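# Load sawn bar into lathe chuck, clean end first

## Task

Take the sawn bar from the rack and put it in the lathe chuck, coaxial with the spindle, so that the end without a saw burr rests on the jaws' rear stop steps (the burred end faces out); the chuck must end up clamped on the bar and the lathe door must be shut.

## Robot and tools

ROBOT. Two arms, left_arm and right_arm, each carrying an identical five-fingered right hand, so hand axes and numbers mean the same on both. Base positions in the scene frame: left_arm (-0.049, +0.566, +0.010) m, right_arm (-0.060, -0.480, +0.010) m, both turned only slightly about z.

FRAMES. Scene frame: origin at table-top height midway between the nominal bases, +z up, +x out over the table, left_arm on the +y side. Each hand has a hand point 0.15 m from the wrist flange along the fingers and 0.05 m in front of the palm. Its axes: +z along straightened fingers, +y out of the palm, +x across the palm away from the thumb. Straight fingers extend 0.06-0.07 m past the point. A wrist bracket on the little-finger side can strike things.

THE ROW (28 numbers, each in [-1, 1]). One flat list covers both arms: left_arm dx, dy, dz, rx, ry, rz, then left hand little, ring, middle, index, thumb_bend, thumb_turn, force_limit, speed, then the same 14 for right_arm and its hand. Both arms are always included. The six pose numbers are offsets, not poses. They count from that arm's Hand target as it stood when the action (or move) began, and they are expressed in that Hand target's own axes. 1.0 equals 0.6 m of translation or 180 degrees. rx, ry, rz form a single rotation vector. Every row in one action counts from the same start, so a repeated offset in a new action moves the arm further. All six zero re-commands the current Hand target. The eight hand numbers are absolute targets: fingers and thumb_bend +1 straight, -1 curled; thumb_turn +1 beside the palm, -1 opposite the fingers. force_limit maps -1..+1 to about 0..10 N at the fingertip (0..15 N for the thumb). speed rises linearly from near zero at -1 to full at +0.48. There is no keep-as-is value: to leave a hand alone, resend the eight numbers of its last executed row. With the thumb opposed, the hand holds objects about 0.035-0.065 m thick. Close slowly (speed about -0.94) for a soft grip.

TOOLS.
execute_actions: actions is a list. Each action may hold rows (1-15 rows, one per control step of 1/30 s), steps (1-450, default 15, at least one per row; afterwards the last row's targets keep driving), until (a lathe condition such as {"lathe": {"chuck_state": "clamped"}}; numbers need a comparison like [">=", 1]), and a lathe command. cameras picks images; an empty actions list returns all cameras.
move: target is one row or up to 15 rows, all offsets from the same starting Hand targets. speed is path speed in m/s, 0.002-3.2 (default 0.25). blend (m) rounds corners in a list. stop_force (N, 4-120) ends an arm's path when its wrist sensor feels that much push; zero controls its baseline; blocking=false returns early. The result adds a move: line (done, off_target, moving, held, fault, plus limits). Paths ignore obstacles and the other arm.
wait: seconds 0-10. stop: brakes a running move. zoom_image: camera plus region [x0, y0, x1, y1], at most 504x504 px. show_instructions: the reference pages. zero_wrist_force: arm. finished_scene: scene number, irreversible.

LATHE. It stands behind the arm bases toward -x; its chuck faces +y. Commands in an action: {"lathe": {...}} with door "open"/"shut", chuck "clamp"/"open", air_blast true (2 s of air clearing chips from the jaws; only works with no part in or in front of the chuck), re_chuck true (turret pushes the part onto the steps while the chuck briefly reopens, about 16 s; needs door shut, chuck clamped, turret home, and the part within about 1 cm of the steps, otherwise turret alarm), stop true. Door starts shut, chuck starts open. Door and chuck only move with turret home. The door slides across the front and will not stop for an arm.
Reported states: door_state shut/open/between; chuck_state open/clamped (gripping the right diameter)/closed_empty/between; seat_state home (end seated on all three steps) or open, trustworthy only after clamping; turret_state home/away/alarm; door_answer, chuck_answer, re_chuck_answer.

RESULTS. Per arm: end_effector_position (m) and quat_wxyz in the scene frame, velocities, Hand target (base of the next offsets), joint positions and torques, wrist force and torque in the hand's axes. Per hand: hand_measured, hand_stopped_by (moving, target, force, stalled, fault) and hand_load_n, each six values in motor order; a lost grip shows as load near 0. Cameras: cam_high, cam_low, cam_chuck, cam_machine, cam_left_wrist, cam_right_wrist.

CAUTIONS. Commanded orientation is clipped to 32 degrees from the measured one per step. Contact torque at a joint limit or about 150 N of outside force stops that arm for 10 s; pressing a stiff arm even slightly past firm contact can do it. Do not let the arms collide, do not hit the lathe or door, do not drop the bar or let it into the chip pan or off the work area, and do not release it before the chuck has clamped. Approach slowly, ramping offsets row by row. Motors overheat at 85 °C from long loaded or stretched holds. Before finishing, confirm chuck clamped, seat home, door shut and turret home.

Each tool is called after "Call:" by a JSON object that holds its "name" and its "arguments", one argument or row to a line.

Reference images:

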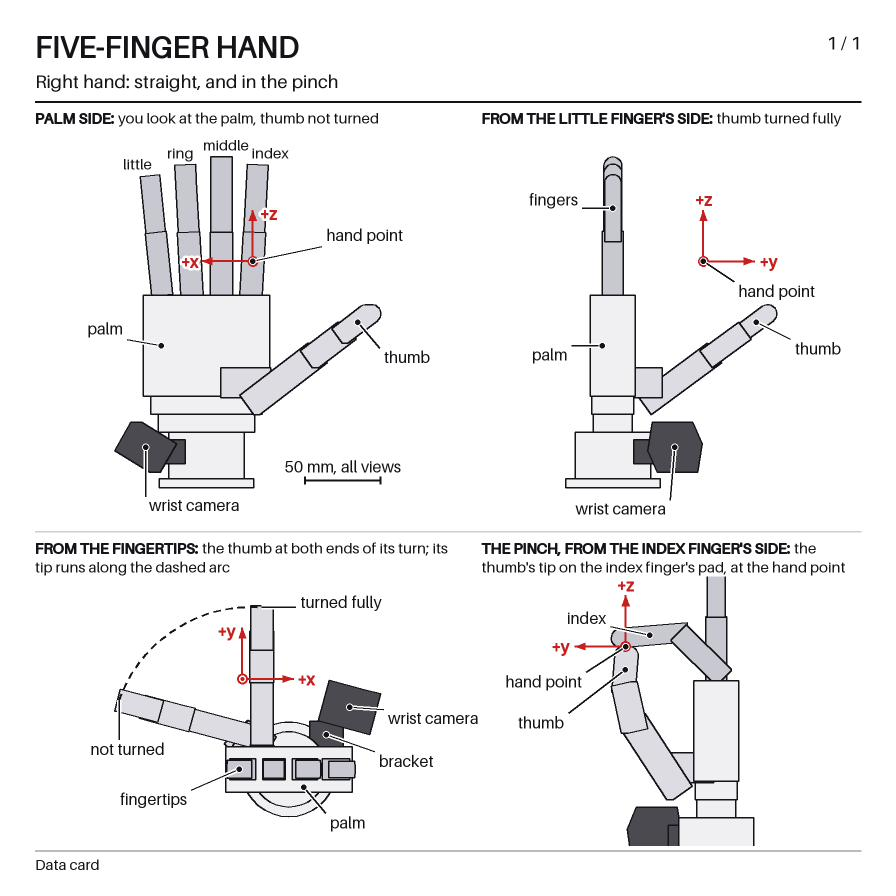

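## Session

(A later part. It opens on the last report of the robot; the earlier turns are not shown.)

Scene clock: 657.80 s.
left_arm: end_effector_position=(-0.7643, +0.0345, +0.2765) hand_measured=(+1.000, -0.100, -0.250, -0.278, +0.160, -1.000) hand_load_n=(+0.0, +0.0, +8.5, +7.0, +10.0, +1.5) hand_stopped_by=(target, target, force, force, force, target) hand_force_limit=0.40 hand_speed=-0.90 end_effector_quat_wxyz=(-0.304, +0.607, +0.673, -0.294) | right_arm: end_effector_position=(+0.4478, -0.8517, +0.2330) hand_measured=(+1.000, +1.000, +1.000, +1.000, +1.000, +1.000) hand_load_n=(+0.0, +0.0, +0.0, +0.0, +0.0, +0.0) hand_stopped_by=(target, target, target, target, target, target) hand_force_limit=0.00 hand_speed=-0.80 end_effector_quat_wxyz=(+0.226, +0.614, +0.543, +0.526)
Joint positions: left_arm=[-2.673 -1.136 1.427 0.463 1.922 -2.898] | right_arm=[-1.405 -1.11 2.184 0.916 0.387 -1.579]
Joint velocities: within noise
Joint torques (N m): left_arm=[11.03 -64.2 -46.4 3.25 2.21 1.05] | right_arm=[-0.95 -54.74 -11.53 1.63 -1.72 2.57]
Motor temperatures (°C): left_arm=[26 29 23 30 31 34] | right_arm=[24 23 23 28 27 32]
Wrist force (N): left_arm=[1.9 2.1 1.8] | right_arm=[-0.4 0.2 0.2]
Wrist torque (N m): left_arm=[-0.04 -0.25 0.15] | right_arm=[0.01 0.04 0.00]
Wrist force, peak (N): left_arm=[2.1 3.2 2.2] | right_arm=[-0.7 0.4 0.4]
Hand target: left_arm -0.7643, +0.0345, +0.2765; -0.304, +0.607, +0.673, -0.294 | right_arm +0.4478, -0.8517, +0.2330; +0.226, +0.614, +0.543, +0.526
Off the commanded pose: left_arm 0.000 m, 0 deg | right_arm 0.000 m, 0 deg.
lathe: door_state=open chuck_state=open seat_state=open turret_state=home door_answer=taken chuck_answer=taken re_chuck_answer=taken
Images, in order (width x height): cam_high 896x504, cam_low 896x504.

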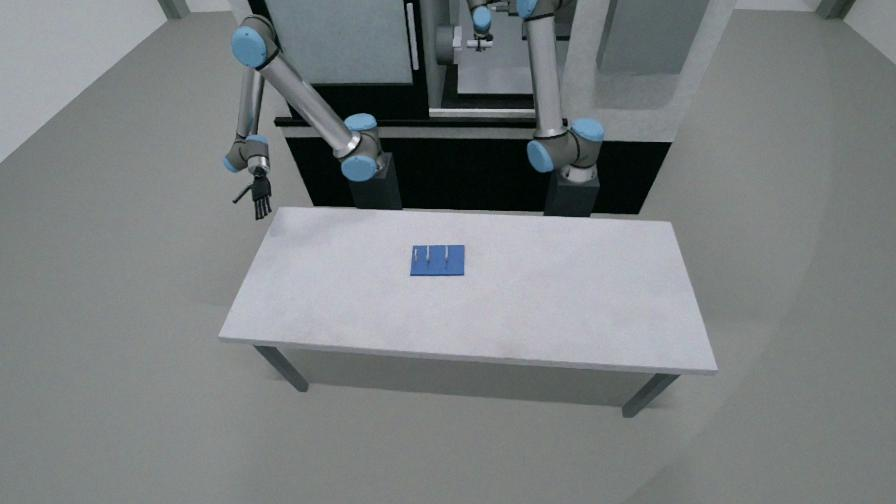

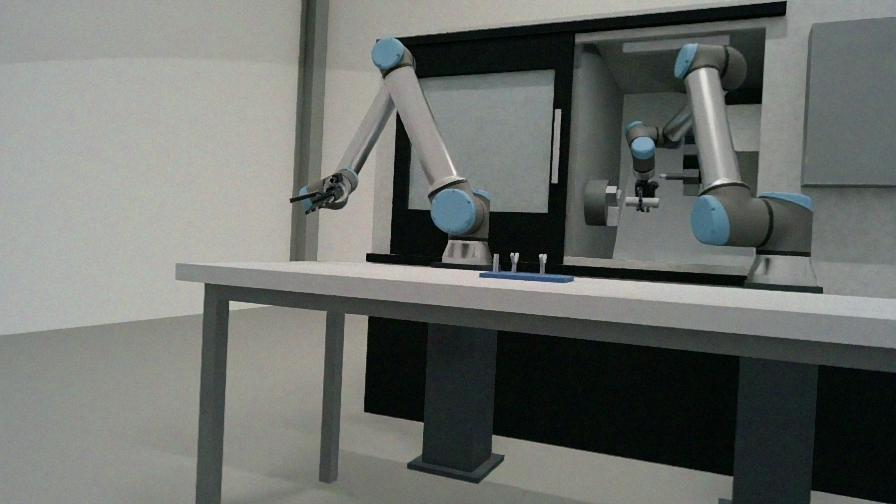

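Call:
{"name": "move", "arguments": {
  "target": [-0.0465,-0.0042,0.0013,0,0,0,1,-0.1,-0.6,-0.6,-0.4,-1,0.4,-0.9,0,0,0,0,0,0,1,1,1,1,1,1,0,-0.8],
  "speed": 0.03,
  "stop_force": 10,
  "cameras": ["cam_chuck"]
}}

Call:
{"name": "zoom_image", "arguments": {
  "camera": "cam_chuck",
  "region": [360, 130, 480, 230]
}}

Scene clock: 703.60 s.
left_arm: end_effector_position=(-0.7644, +0.0065, +0.2765) hand_measured=(+1.000, -0.100, -0.250, -0.278, +0.160, -1.000) hand_load_n=(+0.0, +0.0, +8.5, +7.0, +10.0, +1.5) hand_stopped_by=(target, target, force, force, force, target) hand_force_limit=0.40 hand_speed=-0.90 end_effector_quat_wxyz=(-0.304, +0.607, +0.673, -0.294) | right_arm: end_effector_position=(+0.4478, -0.8517, +0.2330) hand_measured=(+1.000, +1.000, +1.000, +1.000, +1.000, +1.000) hand_load_n=(+0.0, +0.0, +0.0, +0.5, +0.0, +0.0) hand_stopped_by=(target, target, target, target, target, target) hand_force_limit=0.00 hand_speed=-0.80 end_effector_quat_wxyz=(+0.226, +0.614, +0.543, +0.526)
Joint positions: left_arm=[-2.64 -1.104 1.379 0.487 1.946 -2.873] | right_arm=[-1.405 -1.11 2.184 0.916 0.387 -1.579]
Joint torques (N m): left_arm=[16.61 -65.11 -49.05 3.82 3.36 2.74] | right_arm=[-0.45 -54.23 -12.1 1.63 -1.69 2.63]
Wrist force (N): left_arm=[1.6 2.2 1.3] | right_arm=[-0.4 0.3 0.0]
Wrist torque (N m): left_arm=[-0.03 -0.16 0.06] | right_arm=[0.05 0.07 0.01]
Wrist force, peak (N): left_arm=[2.1 3.0 2.2] | right_arm=[-0.6 0.1 0.8]
Hand target: left_arm -0.7644, +0.0065, +0.2765; -0.304, +0.607, +0.673, -0.294 | right_arm +0.4478, -0.8517, +0.2330; +0.226, +0.614, +0.543, +0.526
Off the commanded pose: left_arm 0.000 m, 0 deg | right_arm 0.000 m, 0 deg.
lathe: door_state=open chuck_state=open seat_state=open turret_state=home door_answer=taken chuck_answer=taken re_chuck_answer=taken
move: done
Images, in order (width x height): cam_chuck 896x504.

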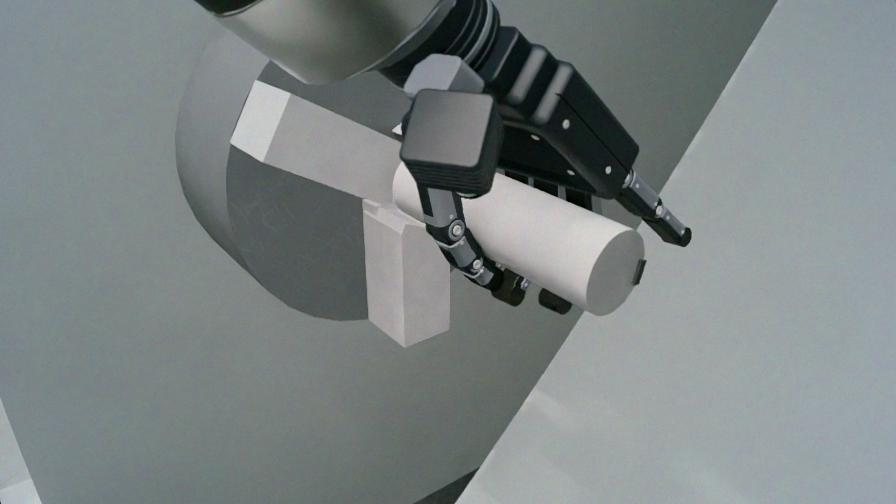

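Scaled by 4.200 from the camera's 896x504 image, which has a finer 1280x720 frame.

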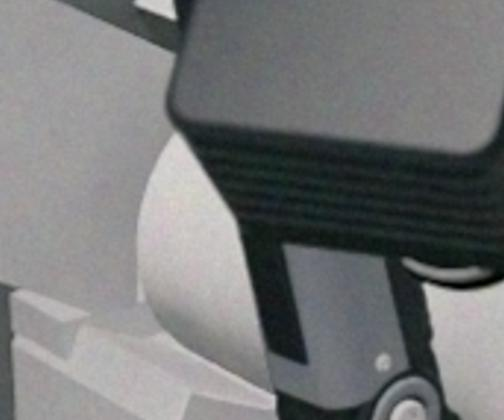

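Call:
{"name": "move", "arguments": {
  "target": [-0.0199,-0.0018,0.0005,0,0,0,1,-0.1,-0.6,-0.6,-0.4,-1,0.4,-0.9,0,0,0,0,0,0,1,1,1,1,1,1,0,-0.8],
  "speed": 0.02,
  "stop_force": 8,
  "cameras": ["cam_chuck", "cam_machine"]
}}

Call:
{"name": "zoom_image", "arguments": {
  "camera": "cam_chuck",
  "region": [340, 130, 460, 230]
}}

Call:
{"name": "zoom_image", "arguments": {
  "camera": "cam_machine",
  "region": [330, 180, 450, 280]
}}

Scene clock: 711.00 s.
left_arm: end_effector_position=(-0.7644, -0.0055, +0.2765) hand_measured=(+1.000, -0.100, -0.250, -0.278, +0.160, -1.000) hand_load_n=(+0.0, +0.0, +9.0, +6.5, +9.5, +1.0) hand_stopped_by=(target, target, force, force, force, target) hand_force_limit=0.40 hand_speed=-0.90 end_effector_quat_wxyz=(-0.304, +0.607, +0.673, -0.294) | right_arm: end_effector_position=(+0.4478, -0.8517, +0.2330) hand_measured=(+1.000, +1.000, +1.000, +1.000, +1.000, +1.000) hand_load_n=(+0.0, +0.0, +0.0, +0.0, +0.0, +0.0) hand_stopped_by=(target, target, target, target, target, target) hand_force_limit=0.00 hand_speed=-0.80 end_effector_quat_wxyz=(+0.226, +0.614, +0.543, +0.526)
Joint positions: left_arm=[-2.626 -1.089 1.358 0.497 1.956 -2.863] | right_arm=[-1.405 -1.11 2.184 0.916 0.387 -1.579]
Joint torques (N m): left_arm=[19.26 -65.92 -50.3 3.5 2.37 2.63] | right_arm=[-0.56 -55.32 -11.25 1.67 -1.77 2.54]
Wrist force (N): left_arm=[5.9 3.1 1.9] | right_arm=[0.0 0.0 0.3]
Wrist torque (N m): left_arm=[0.08 -0.22 0.15] | right_arm=[-0.01 0.00 0.02]
Wrist force, peak (N): left_arm=[6.2 3.0 2.2] | right_arm=[-0.5 0.4 0.6]
Hand target: left_arm -0.7644, -0.0055, +0.2765; -0.304, +0.607, +0.673, -0.294 | right_arm +0.4478, -0.8517, +0.2330; +0.226, +0.614, +0.543, +0.526
Off the commanded pose: left_arm 0.000 m, 0 deg | right_arm 0.000 m, 0 deg.
lathe: door_state=open chuck_state=open seat_state=open turret_state=home door_answer=taken chuck_answer=taken re_chuck_answer=taken
move: done
Images, in order (width x height): cam_chuck 896x504, cam_machine 896x504.

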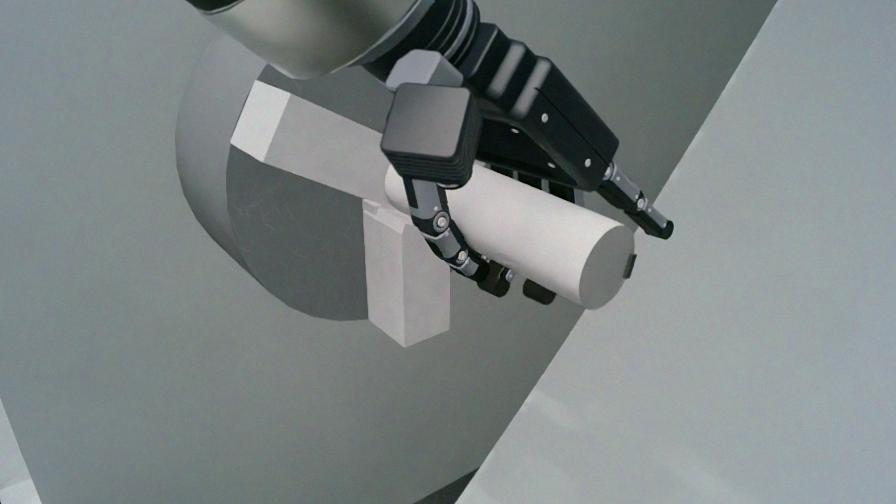

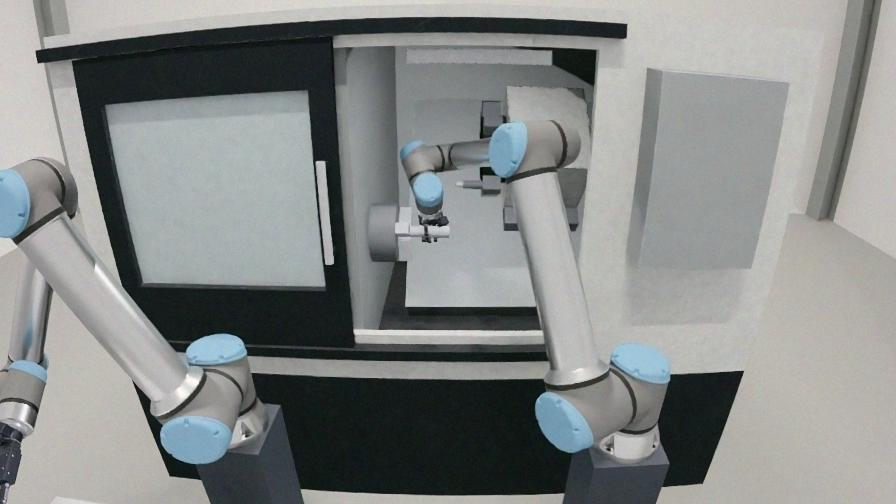

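Scaled by 4.200 from the camera's 896x504 image, which has a finer 1280x720 frame.

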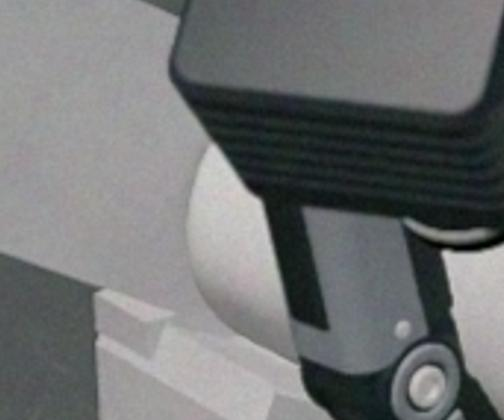

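Scaled by 4.200 from the camera's 896x504 image, which has a finer 1280x720 frame.

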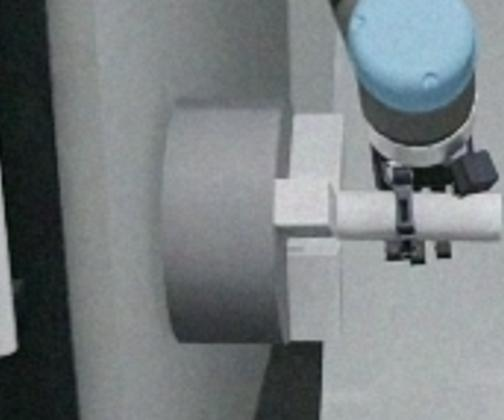

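Call:
{"name": "zoom_image", "arguments": {
  "camera": "cam_chuck",
  "region": [350, 150, 450, 230]
}}

Call:
{"name": "zoom_image", "arguments": {
  "camera": "cam_machine",
  "region": [380, 205, 440, 255]
}}

Scaled by 5.040 from the camera's 896x504 image, which has a finer 1280x720 frame.

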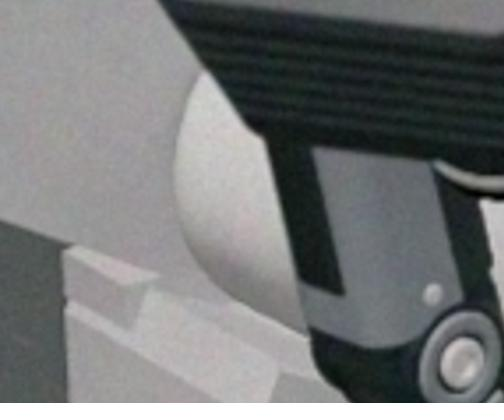

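Scaled by 8.400 from the camera's 896x504 image, which has a finer 1280x720 frame.

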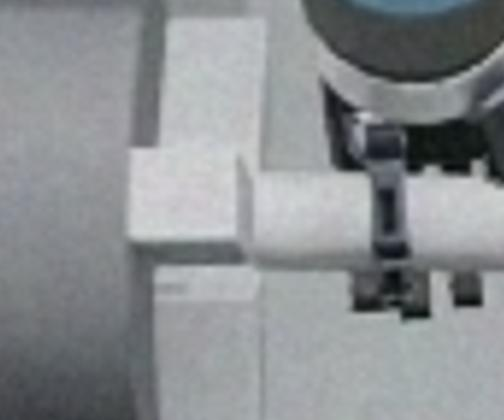

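Call:
{"name": "move", "arguments": {
  "target": [-0.0083,-0.0008,0.0002,0,0,0,1,-0.1,-0.6,-0.6,-0.4,-1,0.4,-0.9,0,0,0,0,0,0,1,1,1,1,1,1,0,-0.8],
  "speed": 0.01,
  "stop_force": 8
}}

Scene clock: 761.13 s.
left_arm: end_effector_position=(-0.7644, -0.0105, +0.2765) hand_measured=(+1.000, -0.100, -0.250, -0.278, +0.160, -1.000) hand_load_n=(+0.0, +0.0, +9.0, +6.5, +9.5, +0.5) hand_stopped_by=(target, target, force, force, force, target) hand_force_limit=0.40 hand_speed=-0.90 end_effector_quat_wxyz=(-0.304, +0.607, +0.673, -0.294) | right_arm: end_effector_position=(+0.4478, -0.8517, +0.2330) hand_measured=(+1.000, +1.000, +1.000, +1.000, +1.000, +1.000) hand_load_n=(+0.0, +0.5, +0.0, +0.0, +0.0, +0.0) hand_stopped_by=(target, target, target, target, target, target) hand_force_limit=0.00 hand_speed=-0.80 end_effector_quat_wxyz=(+0.226, +0.614, +0.543, +0.526)
Joint positions: left_arm=[-2.62 -1.083 1.349 0.502 1.96 -2.859] | right_arm=[-1.405 -1.11 2.184 0.916 0.387 -1.579]
Joint torques (N m): left_arm=[18.28 -65.76 -50.46 3.17 2.17 2.66] | right_arm=[-0.93 -55.38 -12.13 1.64 -1.68 2.4]
Wrist force (N): left_arm=[5.8 2.4 2.4] | right_arm=[-0.5 0.1 0.3]
Wrist torque (N m): left_arm=[-0.05 -0.25 0.13] | right_arm=[0.00 0.07 -0.01]
Wrist force, peak (N): left_arm=[6.5 3.1 2.6] | right_arm=[-0.5 0.3 0.8]
Hand target: left_arm -0.7644, -0.0105, +0.2765; -0.304, +0.607, +0.673, -0.294 | right_arm +0.4478, -0.8517, +0.2330; +0.226, +0.614, +0.543, +0.526
Off the commanded pose: left_arm 0.000 m, 0 deg | right_arm 0.000 m, 0 deg.
lathe: door_state=open chuck_state=open seat_state=open turret_state=home door_answer=taken chuck_answer=taken re_chuck_answer=taken
move: done

Call:
{"name": "move", "arguments": {
  "target": [-0.0083,-0.0008,0.0002,0,0,0,1,-0.1,-0.6,-0.6,-0.4,-1,0.4,-0.9,0,0,0,0,0,0,1,1,1,1,1,1,0,-0.8],
  "speed": 0.01,
  "stop_force": 8,
  "cameras": ["cam_chuck", "cam_machine"]
}}

Call:
{"name": "zoom_image", "arguments": {
  "camera": "cam_chuck",
  "region": [350, 150, 450, 230]
}}

Call:
{"name": "zoom_image", "arguments": {
  "camera": "cam_machine",
  "region": [380, 205, 460, 265]
}}

Scene clock: 774.77 s.
left_arm: end_effector_position=(-0.7644, -0.0155, +0.2766) hand_measured=(+1.000, -0.100, -0.250, -0.278, +0.160, -1.000) hand_load_n=(+0.0, +0.0, +9.5, +6.5, +9.5, +1.0) hand_stopped_by=(target, target, force, force, force, target) hand_force_limit=0.40 hand_speed=-0.90 end_effector_quat_wxyz=(-0.304, +0.607, +0.673, -0.294) | right_arm: end_effector_position=(+0.4478, -0.8517, +0.2330) hand_measured=(+1.000, +1.000, +1.000, +1.000, +1.000, +1.000) hand_load_n=(+0.0, +0.0, +0.0, +0.0, +0.0, +0.0) hand_stopped_by=(target, target, target, target, target, target) hand_force_limit=0.00 hand_speed=-0.80 end_effector_quat_wxyz=(+0.226, +0.614, +0.543, +0.526)
Joint positions: left_arm=[-2.615 -1.077 1.34 0.506 1.964 -2.854] | right_arm=[-1.405 -1.11 2.184 0.916 0.387 -1.579]
Joint torques (N m): left_arm=[19.36 -67.85 -49.78 3.41 2.47 2.71] | right_arm=[-2.06 -55.31 -11.8 1.72 -1.77 2.43]
Wrist force (N): left_arm=[5.6 3.3 2.3] | right_arm=[-0.2 0.1 0.1]
Wrist torque (N m): left_arm=[0.02 -0.27 0.14] | right_arm=[0.01 0.02 0.02]
Wrist force, peak (N): left_arm=[6.9 2.7 2.3] | right_arm=[-0.6 0.1 0.6]
Hand target: left_arm -0.7644, -0.0155, +0.2766; -0.304, +0.607, +0.673, -0.294 | right_arm +0.4478, -0.8517, +0.2330; +0.226, +0.614, +0.543, +0.526
Off the commanded pose: left_arm 0.000 m, 0 deg | right_arm 0.000 m, 0 deg.
lathe: door_state=open chuck_state=open seat_state=open turret_state=home door_answer=taken chuck_answer=taken re_chuck_answer=taken
move: done
Images, in order (width x height): cam_chuck 896x504, cam_machine 896x504.

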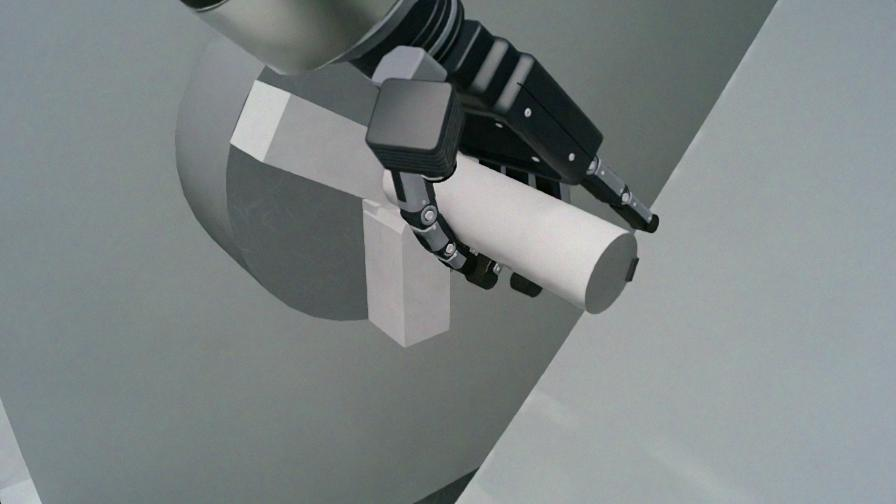

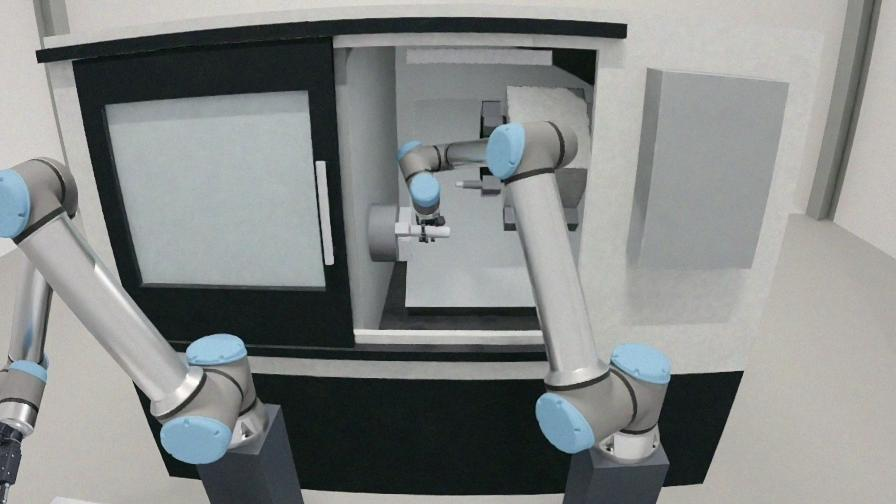

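Scaled by 5.040 from the camera's 896x504 image, which has a finer 1280x720 frame.

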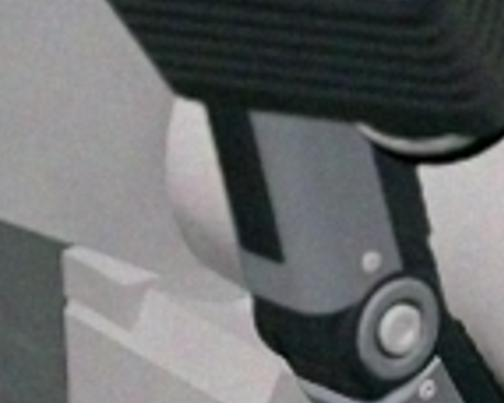

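Scaled by 6.300 from the camera's 896x504 image, which has a finer 1280x720 frame.

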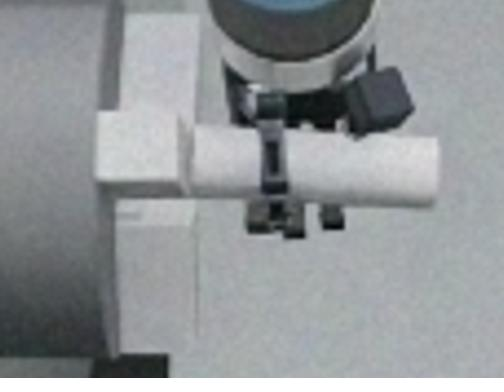

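Call:
{"name": "move", "arguments": {
  "target": [0.083,0.0076,-0.0022,0,0,0,1,-0.1,-0.6,-0.6,-0.4,-1,0.4,-0.9,0,0,0,0,0,0,1,1,1,1,1,1,0,-0.8],
  "speed": 0.1,
  "cameras": ["cam_chuck", "cam_machine", "cam_low", "cam_high"]
}}

Call:
{"name": "zoom_image", "arguments": {
  "camera": "cam_chuck",
  "region": [340, 120, 480, 220]
}}

Call:
{"name": "zoom_image", "arguments": {
  "camera": "cam_machine",
  "region": [360, 195, 470, 275]
}}

Call:
{"name": "zoom_image", "arguments": {
  "camera": "cam_low",
  "region": [560, 160, 680, 250]
}}

Scene clock: 810.23 s.
left_arm: end_effector_position=(-0.7643, +0.0343, +0.2765) hand_measured=(+1.000, -0.100, -0.250, -0.278, +0.160, -1.000) hand_load_n=(+0.0, -0.5, +9.0, +6.5, +9.5, +2.0) hand_stopped_by=(target, target, force, force, force, target) hand_force_limit=0.40 hand_speed=-0.90 end_effector_quat_wxyz=(-0.304, +0.607, +0.673, -0.294) | right_arm: end_effector_position=(+0.4478, -0.8517, +0.2330) hand_measured=(+1.000, +1.000, +1.000, +1.000, +1.000, +1.000) hand_load_n=(+0.0, +0.0, +0.0, +0.0, +0.0, +0.0) hand_stopped_by=(target, target, target, target, target, target) hand_force_limit=0.00 hand_speed=-0.80 end_effector_quat_wxyz=(+0.226, +0.614, +0.543, +0.526)
Joint positions: left_arm=[-2.673 -1.136 1.426 0.464 1.922 -2.897] | right_arm=[-1.405 -1.11 2.184 0.916 0.387 -1.579]
Joint torques (N m): left_arm=[-21.58 -95.47 -35.02 -1.08 -1.22 -3.54] | right_arm=[-1.24 -55.62 -12.19 1.67 -1.8 2.66]
Wrist force (N): left_arm=[2.2 2.2 1.8] | right_arm=[-0.1 0.1 0.6]
Wrist torque (N m): left_arm=[-0.03 -0.35 0.35] | right_arm=[-0.02 -0.01 0.02]
Wrist force, peak (N): left_arm=[5.9 3.8 2.4] | right_arm=[-0.5 0.2 0.7]
Hand target: left_arm -0.7643, +0.0345, +0.2765; -0.304, +0.607, +0.673, -0.294 | right_arm +0.4478, -0.8517, +0.2330; +0.226, +0.614, +0.543, +0.526
Off the commanded pose: left_arm 0.000 m, 0 deg | right_arm 0.000 m, 0 deg.
lathe: door_state=open chuck_state=open seat_state=open turret_state=home door_answer=taken chuck_answer=taken re_chuck_answer=taken
move: done
Images, in order (width x height): cam_high 896x504, cam_low 896x504, cam_chuck 896x504, cam_machine 896x504.

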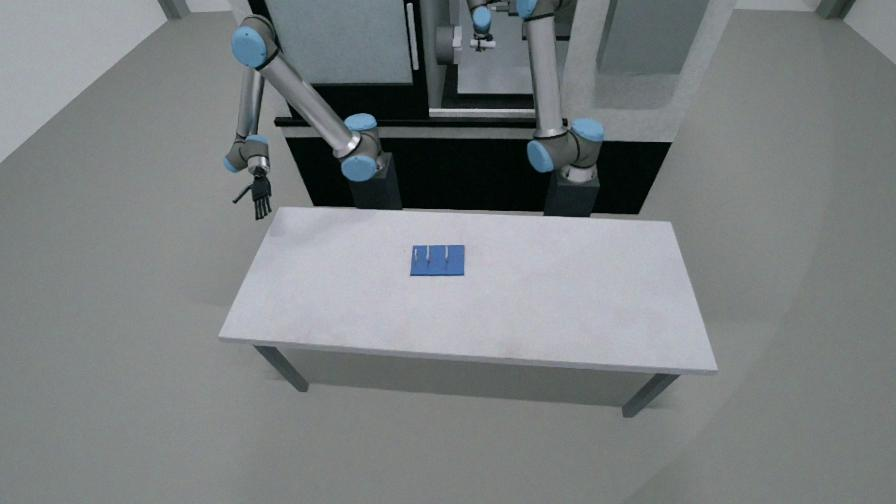

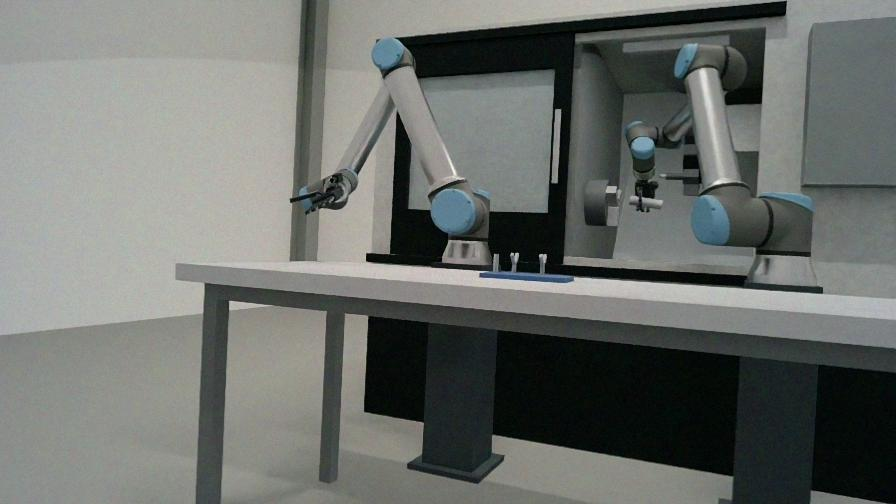

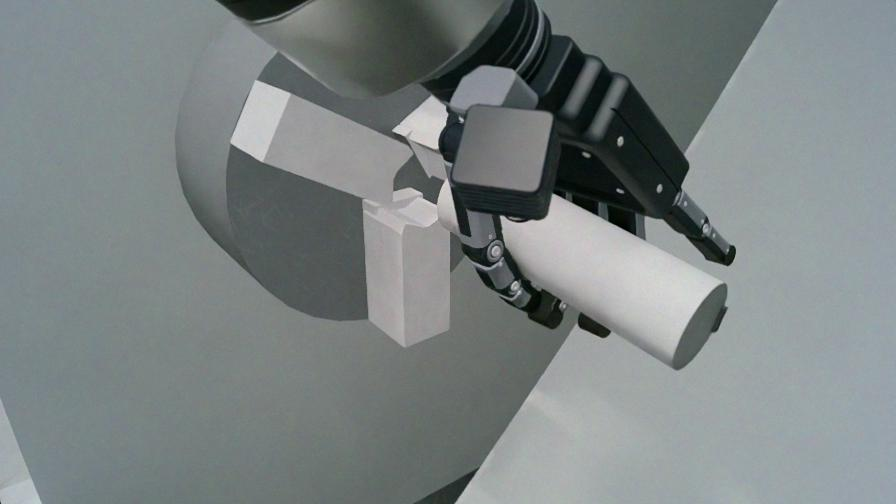

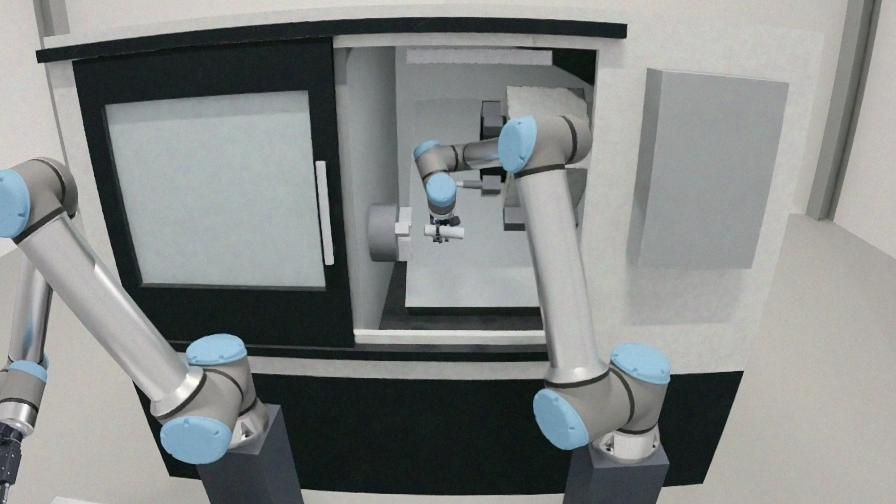

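Scaled by 3.600 from the camera's 896x504 image, which has a finer 1280x720 frame.

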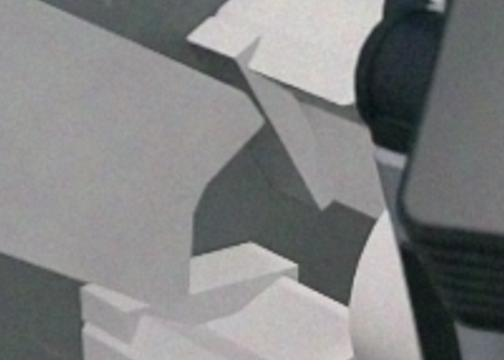

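Scaled by 4.582 from the camera's 896x504 image, which has a finer 1280x720 frame.

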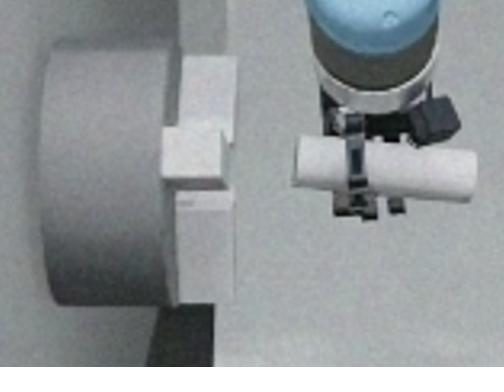

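Scaled by 4.200 from the camera's 896x504 image, which has a finer 1280x720 frame.

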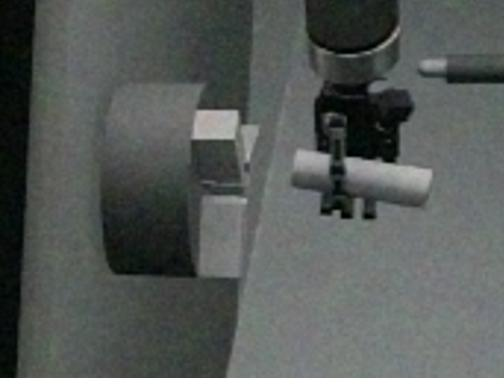

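Call:
{"name": "execute_actions", "arguments": {
  "actions": [],
  "cameras": ["cam_left_wrist", "cam_chuck"]
}}

Call:
{"name": "zoom_image", "arguments": {
  "camera": "cam_chuck",
  "region": [380, 120, 460, 220]
}}

Scene clock: 916.97 s.
left_arm: end_effector_position=(-0.7643, +0.0345, +0.2765) hand_measured=(+1.000, -0.100, -0.250, -0.278, +0.160, -1.000) hand_load_n=(+0.0, +0.0, +9.0, +6.5, +9.5, +2.0) hand_stopped_by=(target, target, force, force, force, target) hand_force_limit=0.40 hand_speed=-0.90 end_effector_quat_wxyz=(-0.304, +0.607, +0.673, -0.294) | right_arm: end_effector_position=(+0.4478, -0.8517, +0.2330) hand_measured=(+1.000, +1.000, +1.000, +1.000, +1.000, +1.000) hand_load_n=(+0.0, +0.0, +0.0, +0.0, +0.0, +0.0) hand_stopped_by=(target, target, target, target, target, target) hand_force_limit=0.00 hand_speed=-0.80 end_effector_quat_wxyz=(+0.226, +0.614, +0.543, +0.526)
Joint positions: left_arm=[-2.673 -1.136 1.427 0.463 1.922 -2.898] | right_arm=[-1.405 -1.11 2.184 0.916 0.387 -1.579]
Joint velocities: within noise
Joint torques (N m): left_arm=[-13.17 -93.45 -35.6 -1 -0.72 -2.56] | right_arm=[-1.29 -54.54 -11.48 1.61 -1.87 2.6]
Motor temperatures (°C): left_arm=[26 29 23 30 31 34] | right_arm=[24 23 23 28 27 32]
Wrist force (N): left_arm=[2.2 2.6 2.0] | right_arm=[-0.2 0.1 0.3]
Wrist torque (N m): left_arm=[0.02 -0.34 0.36] | right_arm=[0.00 0.02 0.02]
Wrist force, peak (N): left_arm=[2.5 2.8 2.0] | right_arm=[-0.5 0.2 0.9]
Hand target: left_arm -0.7643, +0.0345, +0.2765; -0.304, +0.607, +0.673, -0.294 | right_arm +0.4478, -0.8517, +0.2330; +0.226, +0.614, +0.543, +0.526
Off the commanded pose: left_arm 0.000 m, 0 deg | right_arm 0.000 m, 0 deg.
lathe: door_state=open chuck_state=open seat_state=open turret_state=home door_answer=taken chuck_answer=taken re_chuck_answer=taken
camera_calibration:
cam_left_wrist: T_world_to_cam=[[0.566139, 0.38216, -0.73037, 0.622973], [0.572694, -0.819631, 0.0150522, 0.473771], [-0.592882, -0.4268, -0.682886, -0.134472], [0, 0, 0, 1]] pos_world=[-0.703741, 0.0928492, 0.356041]
Images, in order (width x height): cam_chuck 896x504, cam_left_wrist 896x504.

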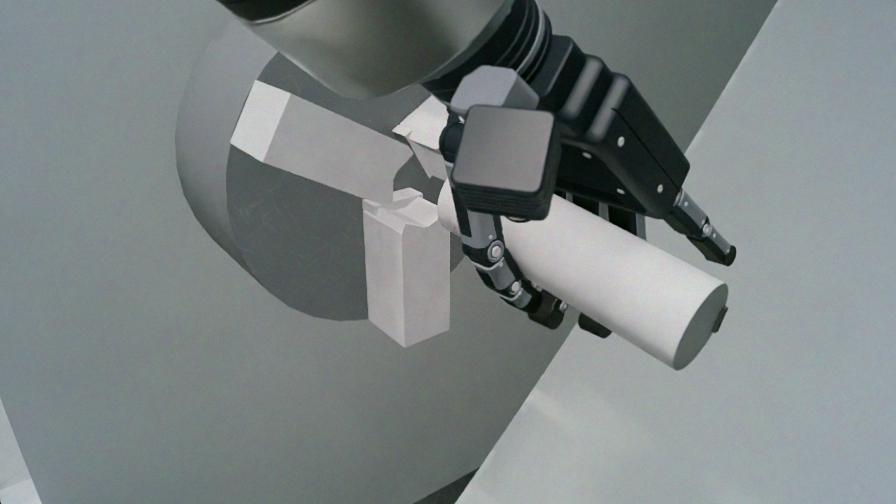

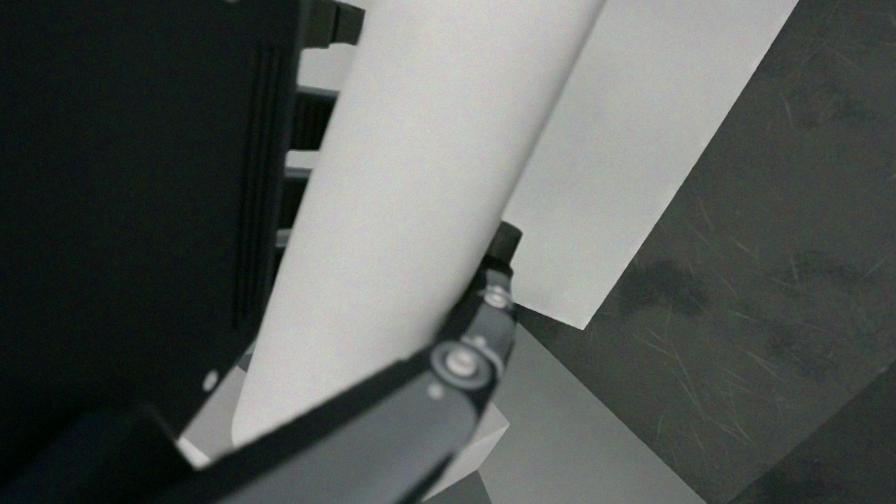

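Scaled by 5.040 from the camera's 896x504 image, which has a finer 1280x720 frame.

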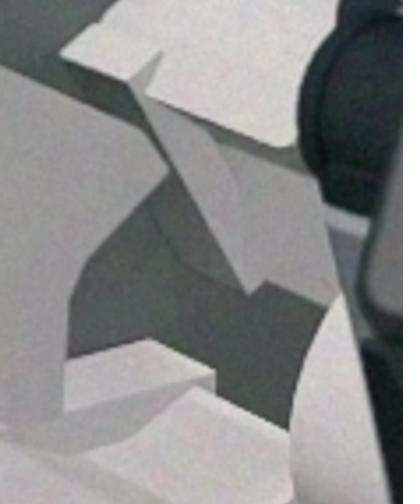

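Call:
{"name": "zoom_image", "arguments": {
  "camera": "cam_chuck",
  "region": [350, 170, 470, 250]
}}

Call:
{"name": "zoom_image", "arguments": {
  "camera": "cam_chuck",
  "region": [220, 60, 480, 360]
}}

Scaled by 4.200 from the camera's 896x504 image, which has a finer 1280x720 frame.

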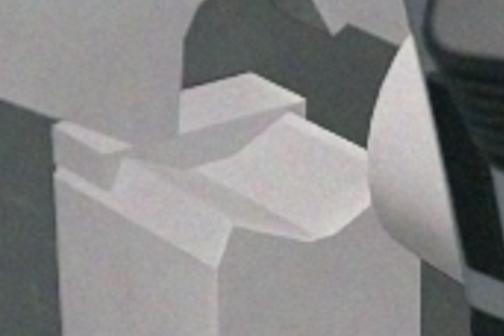

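Scaled by 1.680 from the camera's 896x504 image, which has a finer 1280x720 frame.

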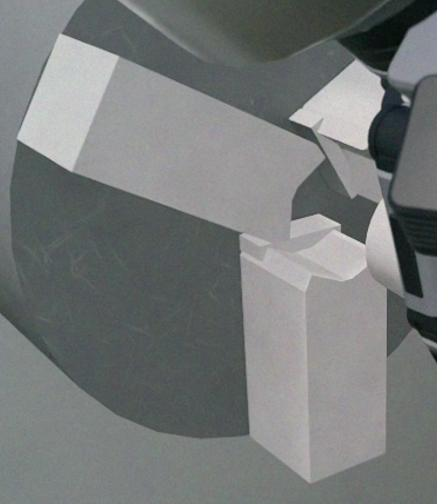

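Call:
{"name": "move", "arguments": {
  "target": [-0.0496,-0.0034,0.0133,-0.0033,0.0311,-0.0174,1,-0.1,-0.6,-0.6,-0.4,-1,0.4,-0.9,0,0,0,0,0,0,1,1,1,1,1,1,0,-0.8],
  "speed": 0.06,
  "cameras": ["cam_chuck", "cam_machine", "cam_low"]
}}

Call:
{"name": "zoom_image", "arguments": {
  "camera": "cam_chuck",
  "region": [350, 130, 470, 230]
}}

Call:
{"name": "zoom_image", "arguments": {
  "camera": "cam_machine",
  "region": [360, 195, 470, 275]
}}

Call:
{"name": "zoom_image", "arguments": {
  "camera": "cam_low",
  "region": [560, 160, 680, 250]
}}

Scene clock: 970.30 s.
left_arm: end_effector_position=(-0.7694, +0.0045, +0.2714) hand_measured=(+1.000, -0.100, -0.250, -0.278, +0.160, -1.000) hand_load_n=(+0.0, +0.0, +9.0, +6.5, +9.5, +2.0) hand_stopped_by=(target, target, force, force, force, target) hand_force_limit=0.40 hand_speed=-0.90 end_effector_quat_wxyz=(-0.341, +0.604, +0.675, -0.252) | right_arm: end_effector_position=(+0.4478, -0.8517, +0.2330) hand_measured=(+1.000, +1.000, +1.000, +1.000, +1.000, +1.000) hand_load_n=(+0.0, +0.0, +0.0, +0.0, +0.0, +0.0) hand_stopped_by=(target, target, target, target, target, target) hand_force_limit=0.00 hand_speed=-0.80 end_effector_quat_wxyz=(+0.226, +0.614, +0.543, +0.526)
Joint positions: left_arm=[-2.607 -1.052 1.314 0.55 2.06 -2.886] | right_arm=[-1.405 -1.11 2.184 0.916 0.387 -1.579]
Joint torques (N m): left_arm=[14.74 -68.18 -49.91 4.5 2.94 2.57] | right_arm=[-0.63 -55.56 -11.66 1.58 -1.79 2.43]
Wrist force (N): left_arm=[1.3 2.3 1.1] | right_arm=[-0.3 0.1 0.5]
Wrist torque (N m): left_arm=[0.06 -0.22 0.21] | right_arm=[-0.02 0.03 0.01]
Wrist force, peak (N): left_arm=[3.3 2.0 2.0] | right_arm=[-0.3 0.1 0.9]
Hand target: left_arm -0.7694, +0.0045, +0.2714; -0.341, +0.604, +0.675, -0.252 | right_arm +0.4478, -0.8517, +0.2330; +0.226, +0.614, +0.543, +0.526
Off the commanded pose: left_arm 0.000 m, 0 deg | right_arm 0.000 m, 0 deg.
lathe: door_state=open chuck_state=open seat_state=open turret_state=home door_answer=taken chuck_answer=taken re_chuck_answer=taken
move: done
Images, in order (width x height): cam_low 896x504, cam_chuck 896x504, cam_machine 896x504.

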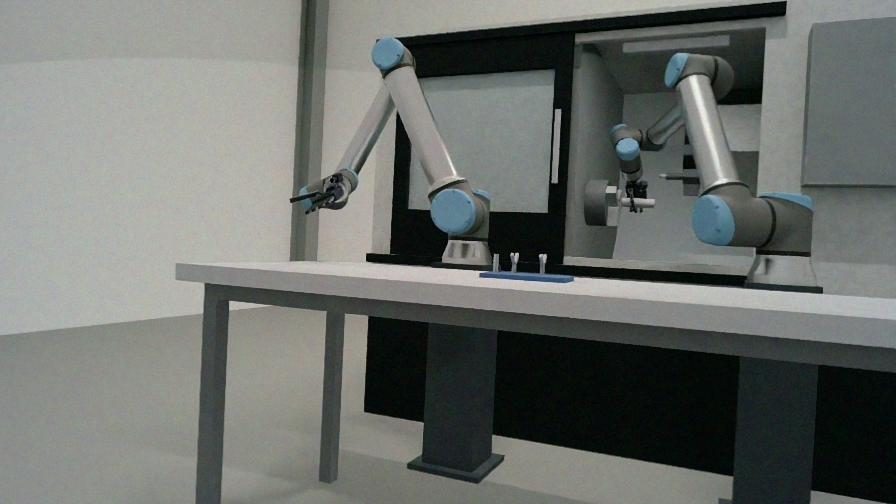

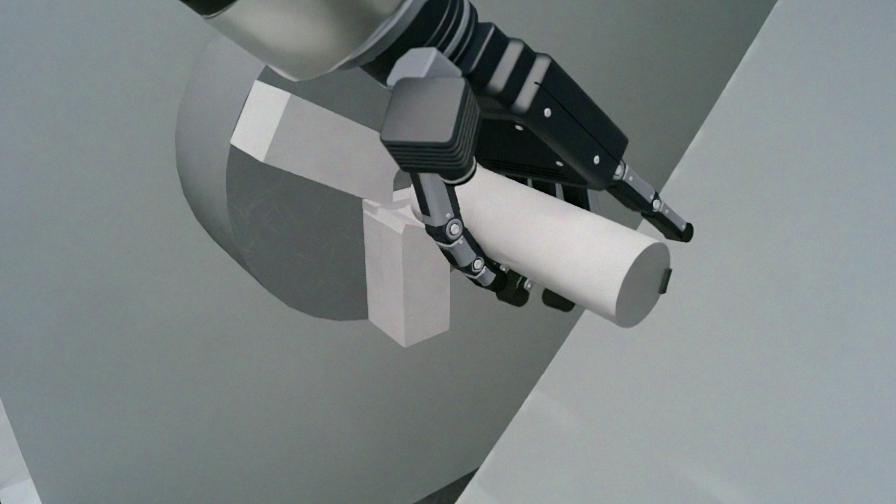

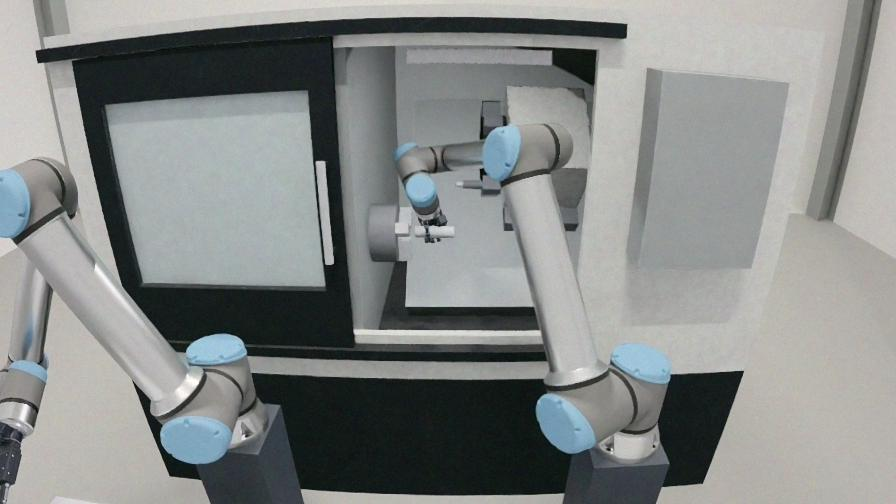

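Scaled by 4.200 from the camera's 896x504 image, which has a finer 1280x720 frame.

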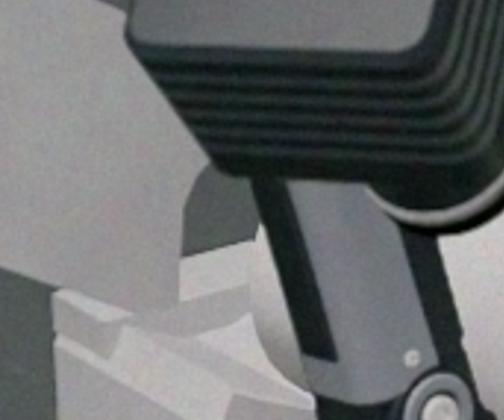

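Scaled by 4.582 from the camera's 896x504 image, which has a finer 1280x720 frame.

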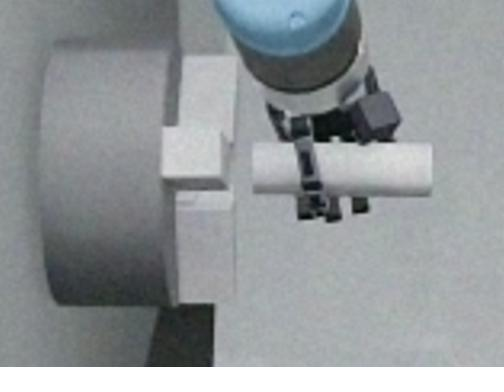

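Scaled by 4.200 from the camera's 896x504 image, which has a finer 1280x720 frame.

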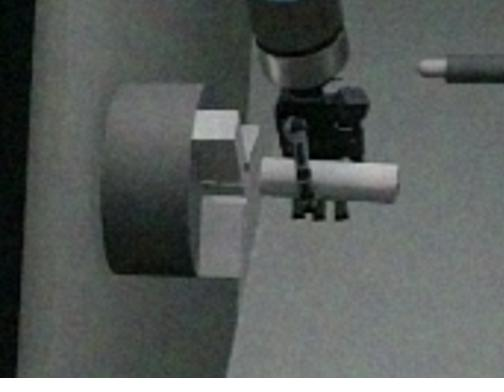

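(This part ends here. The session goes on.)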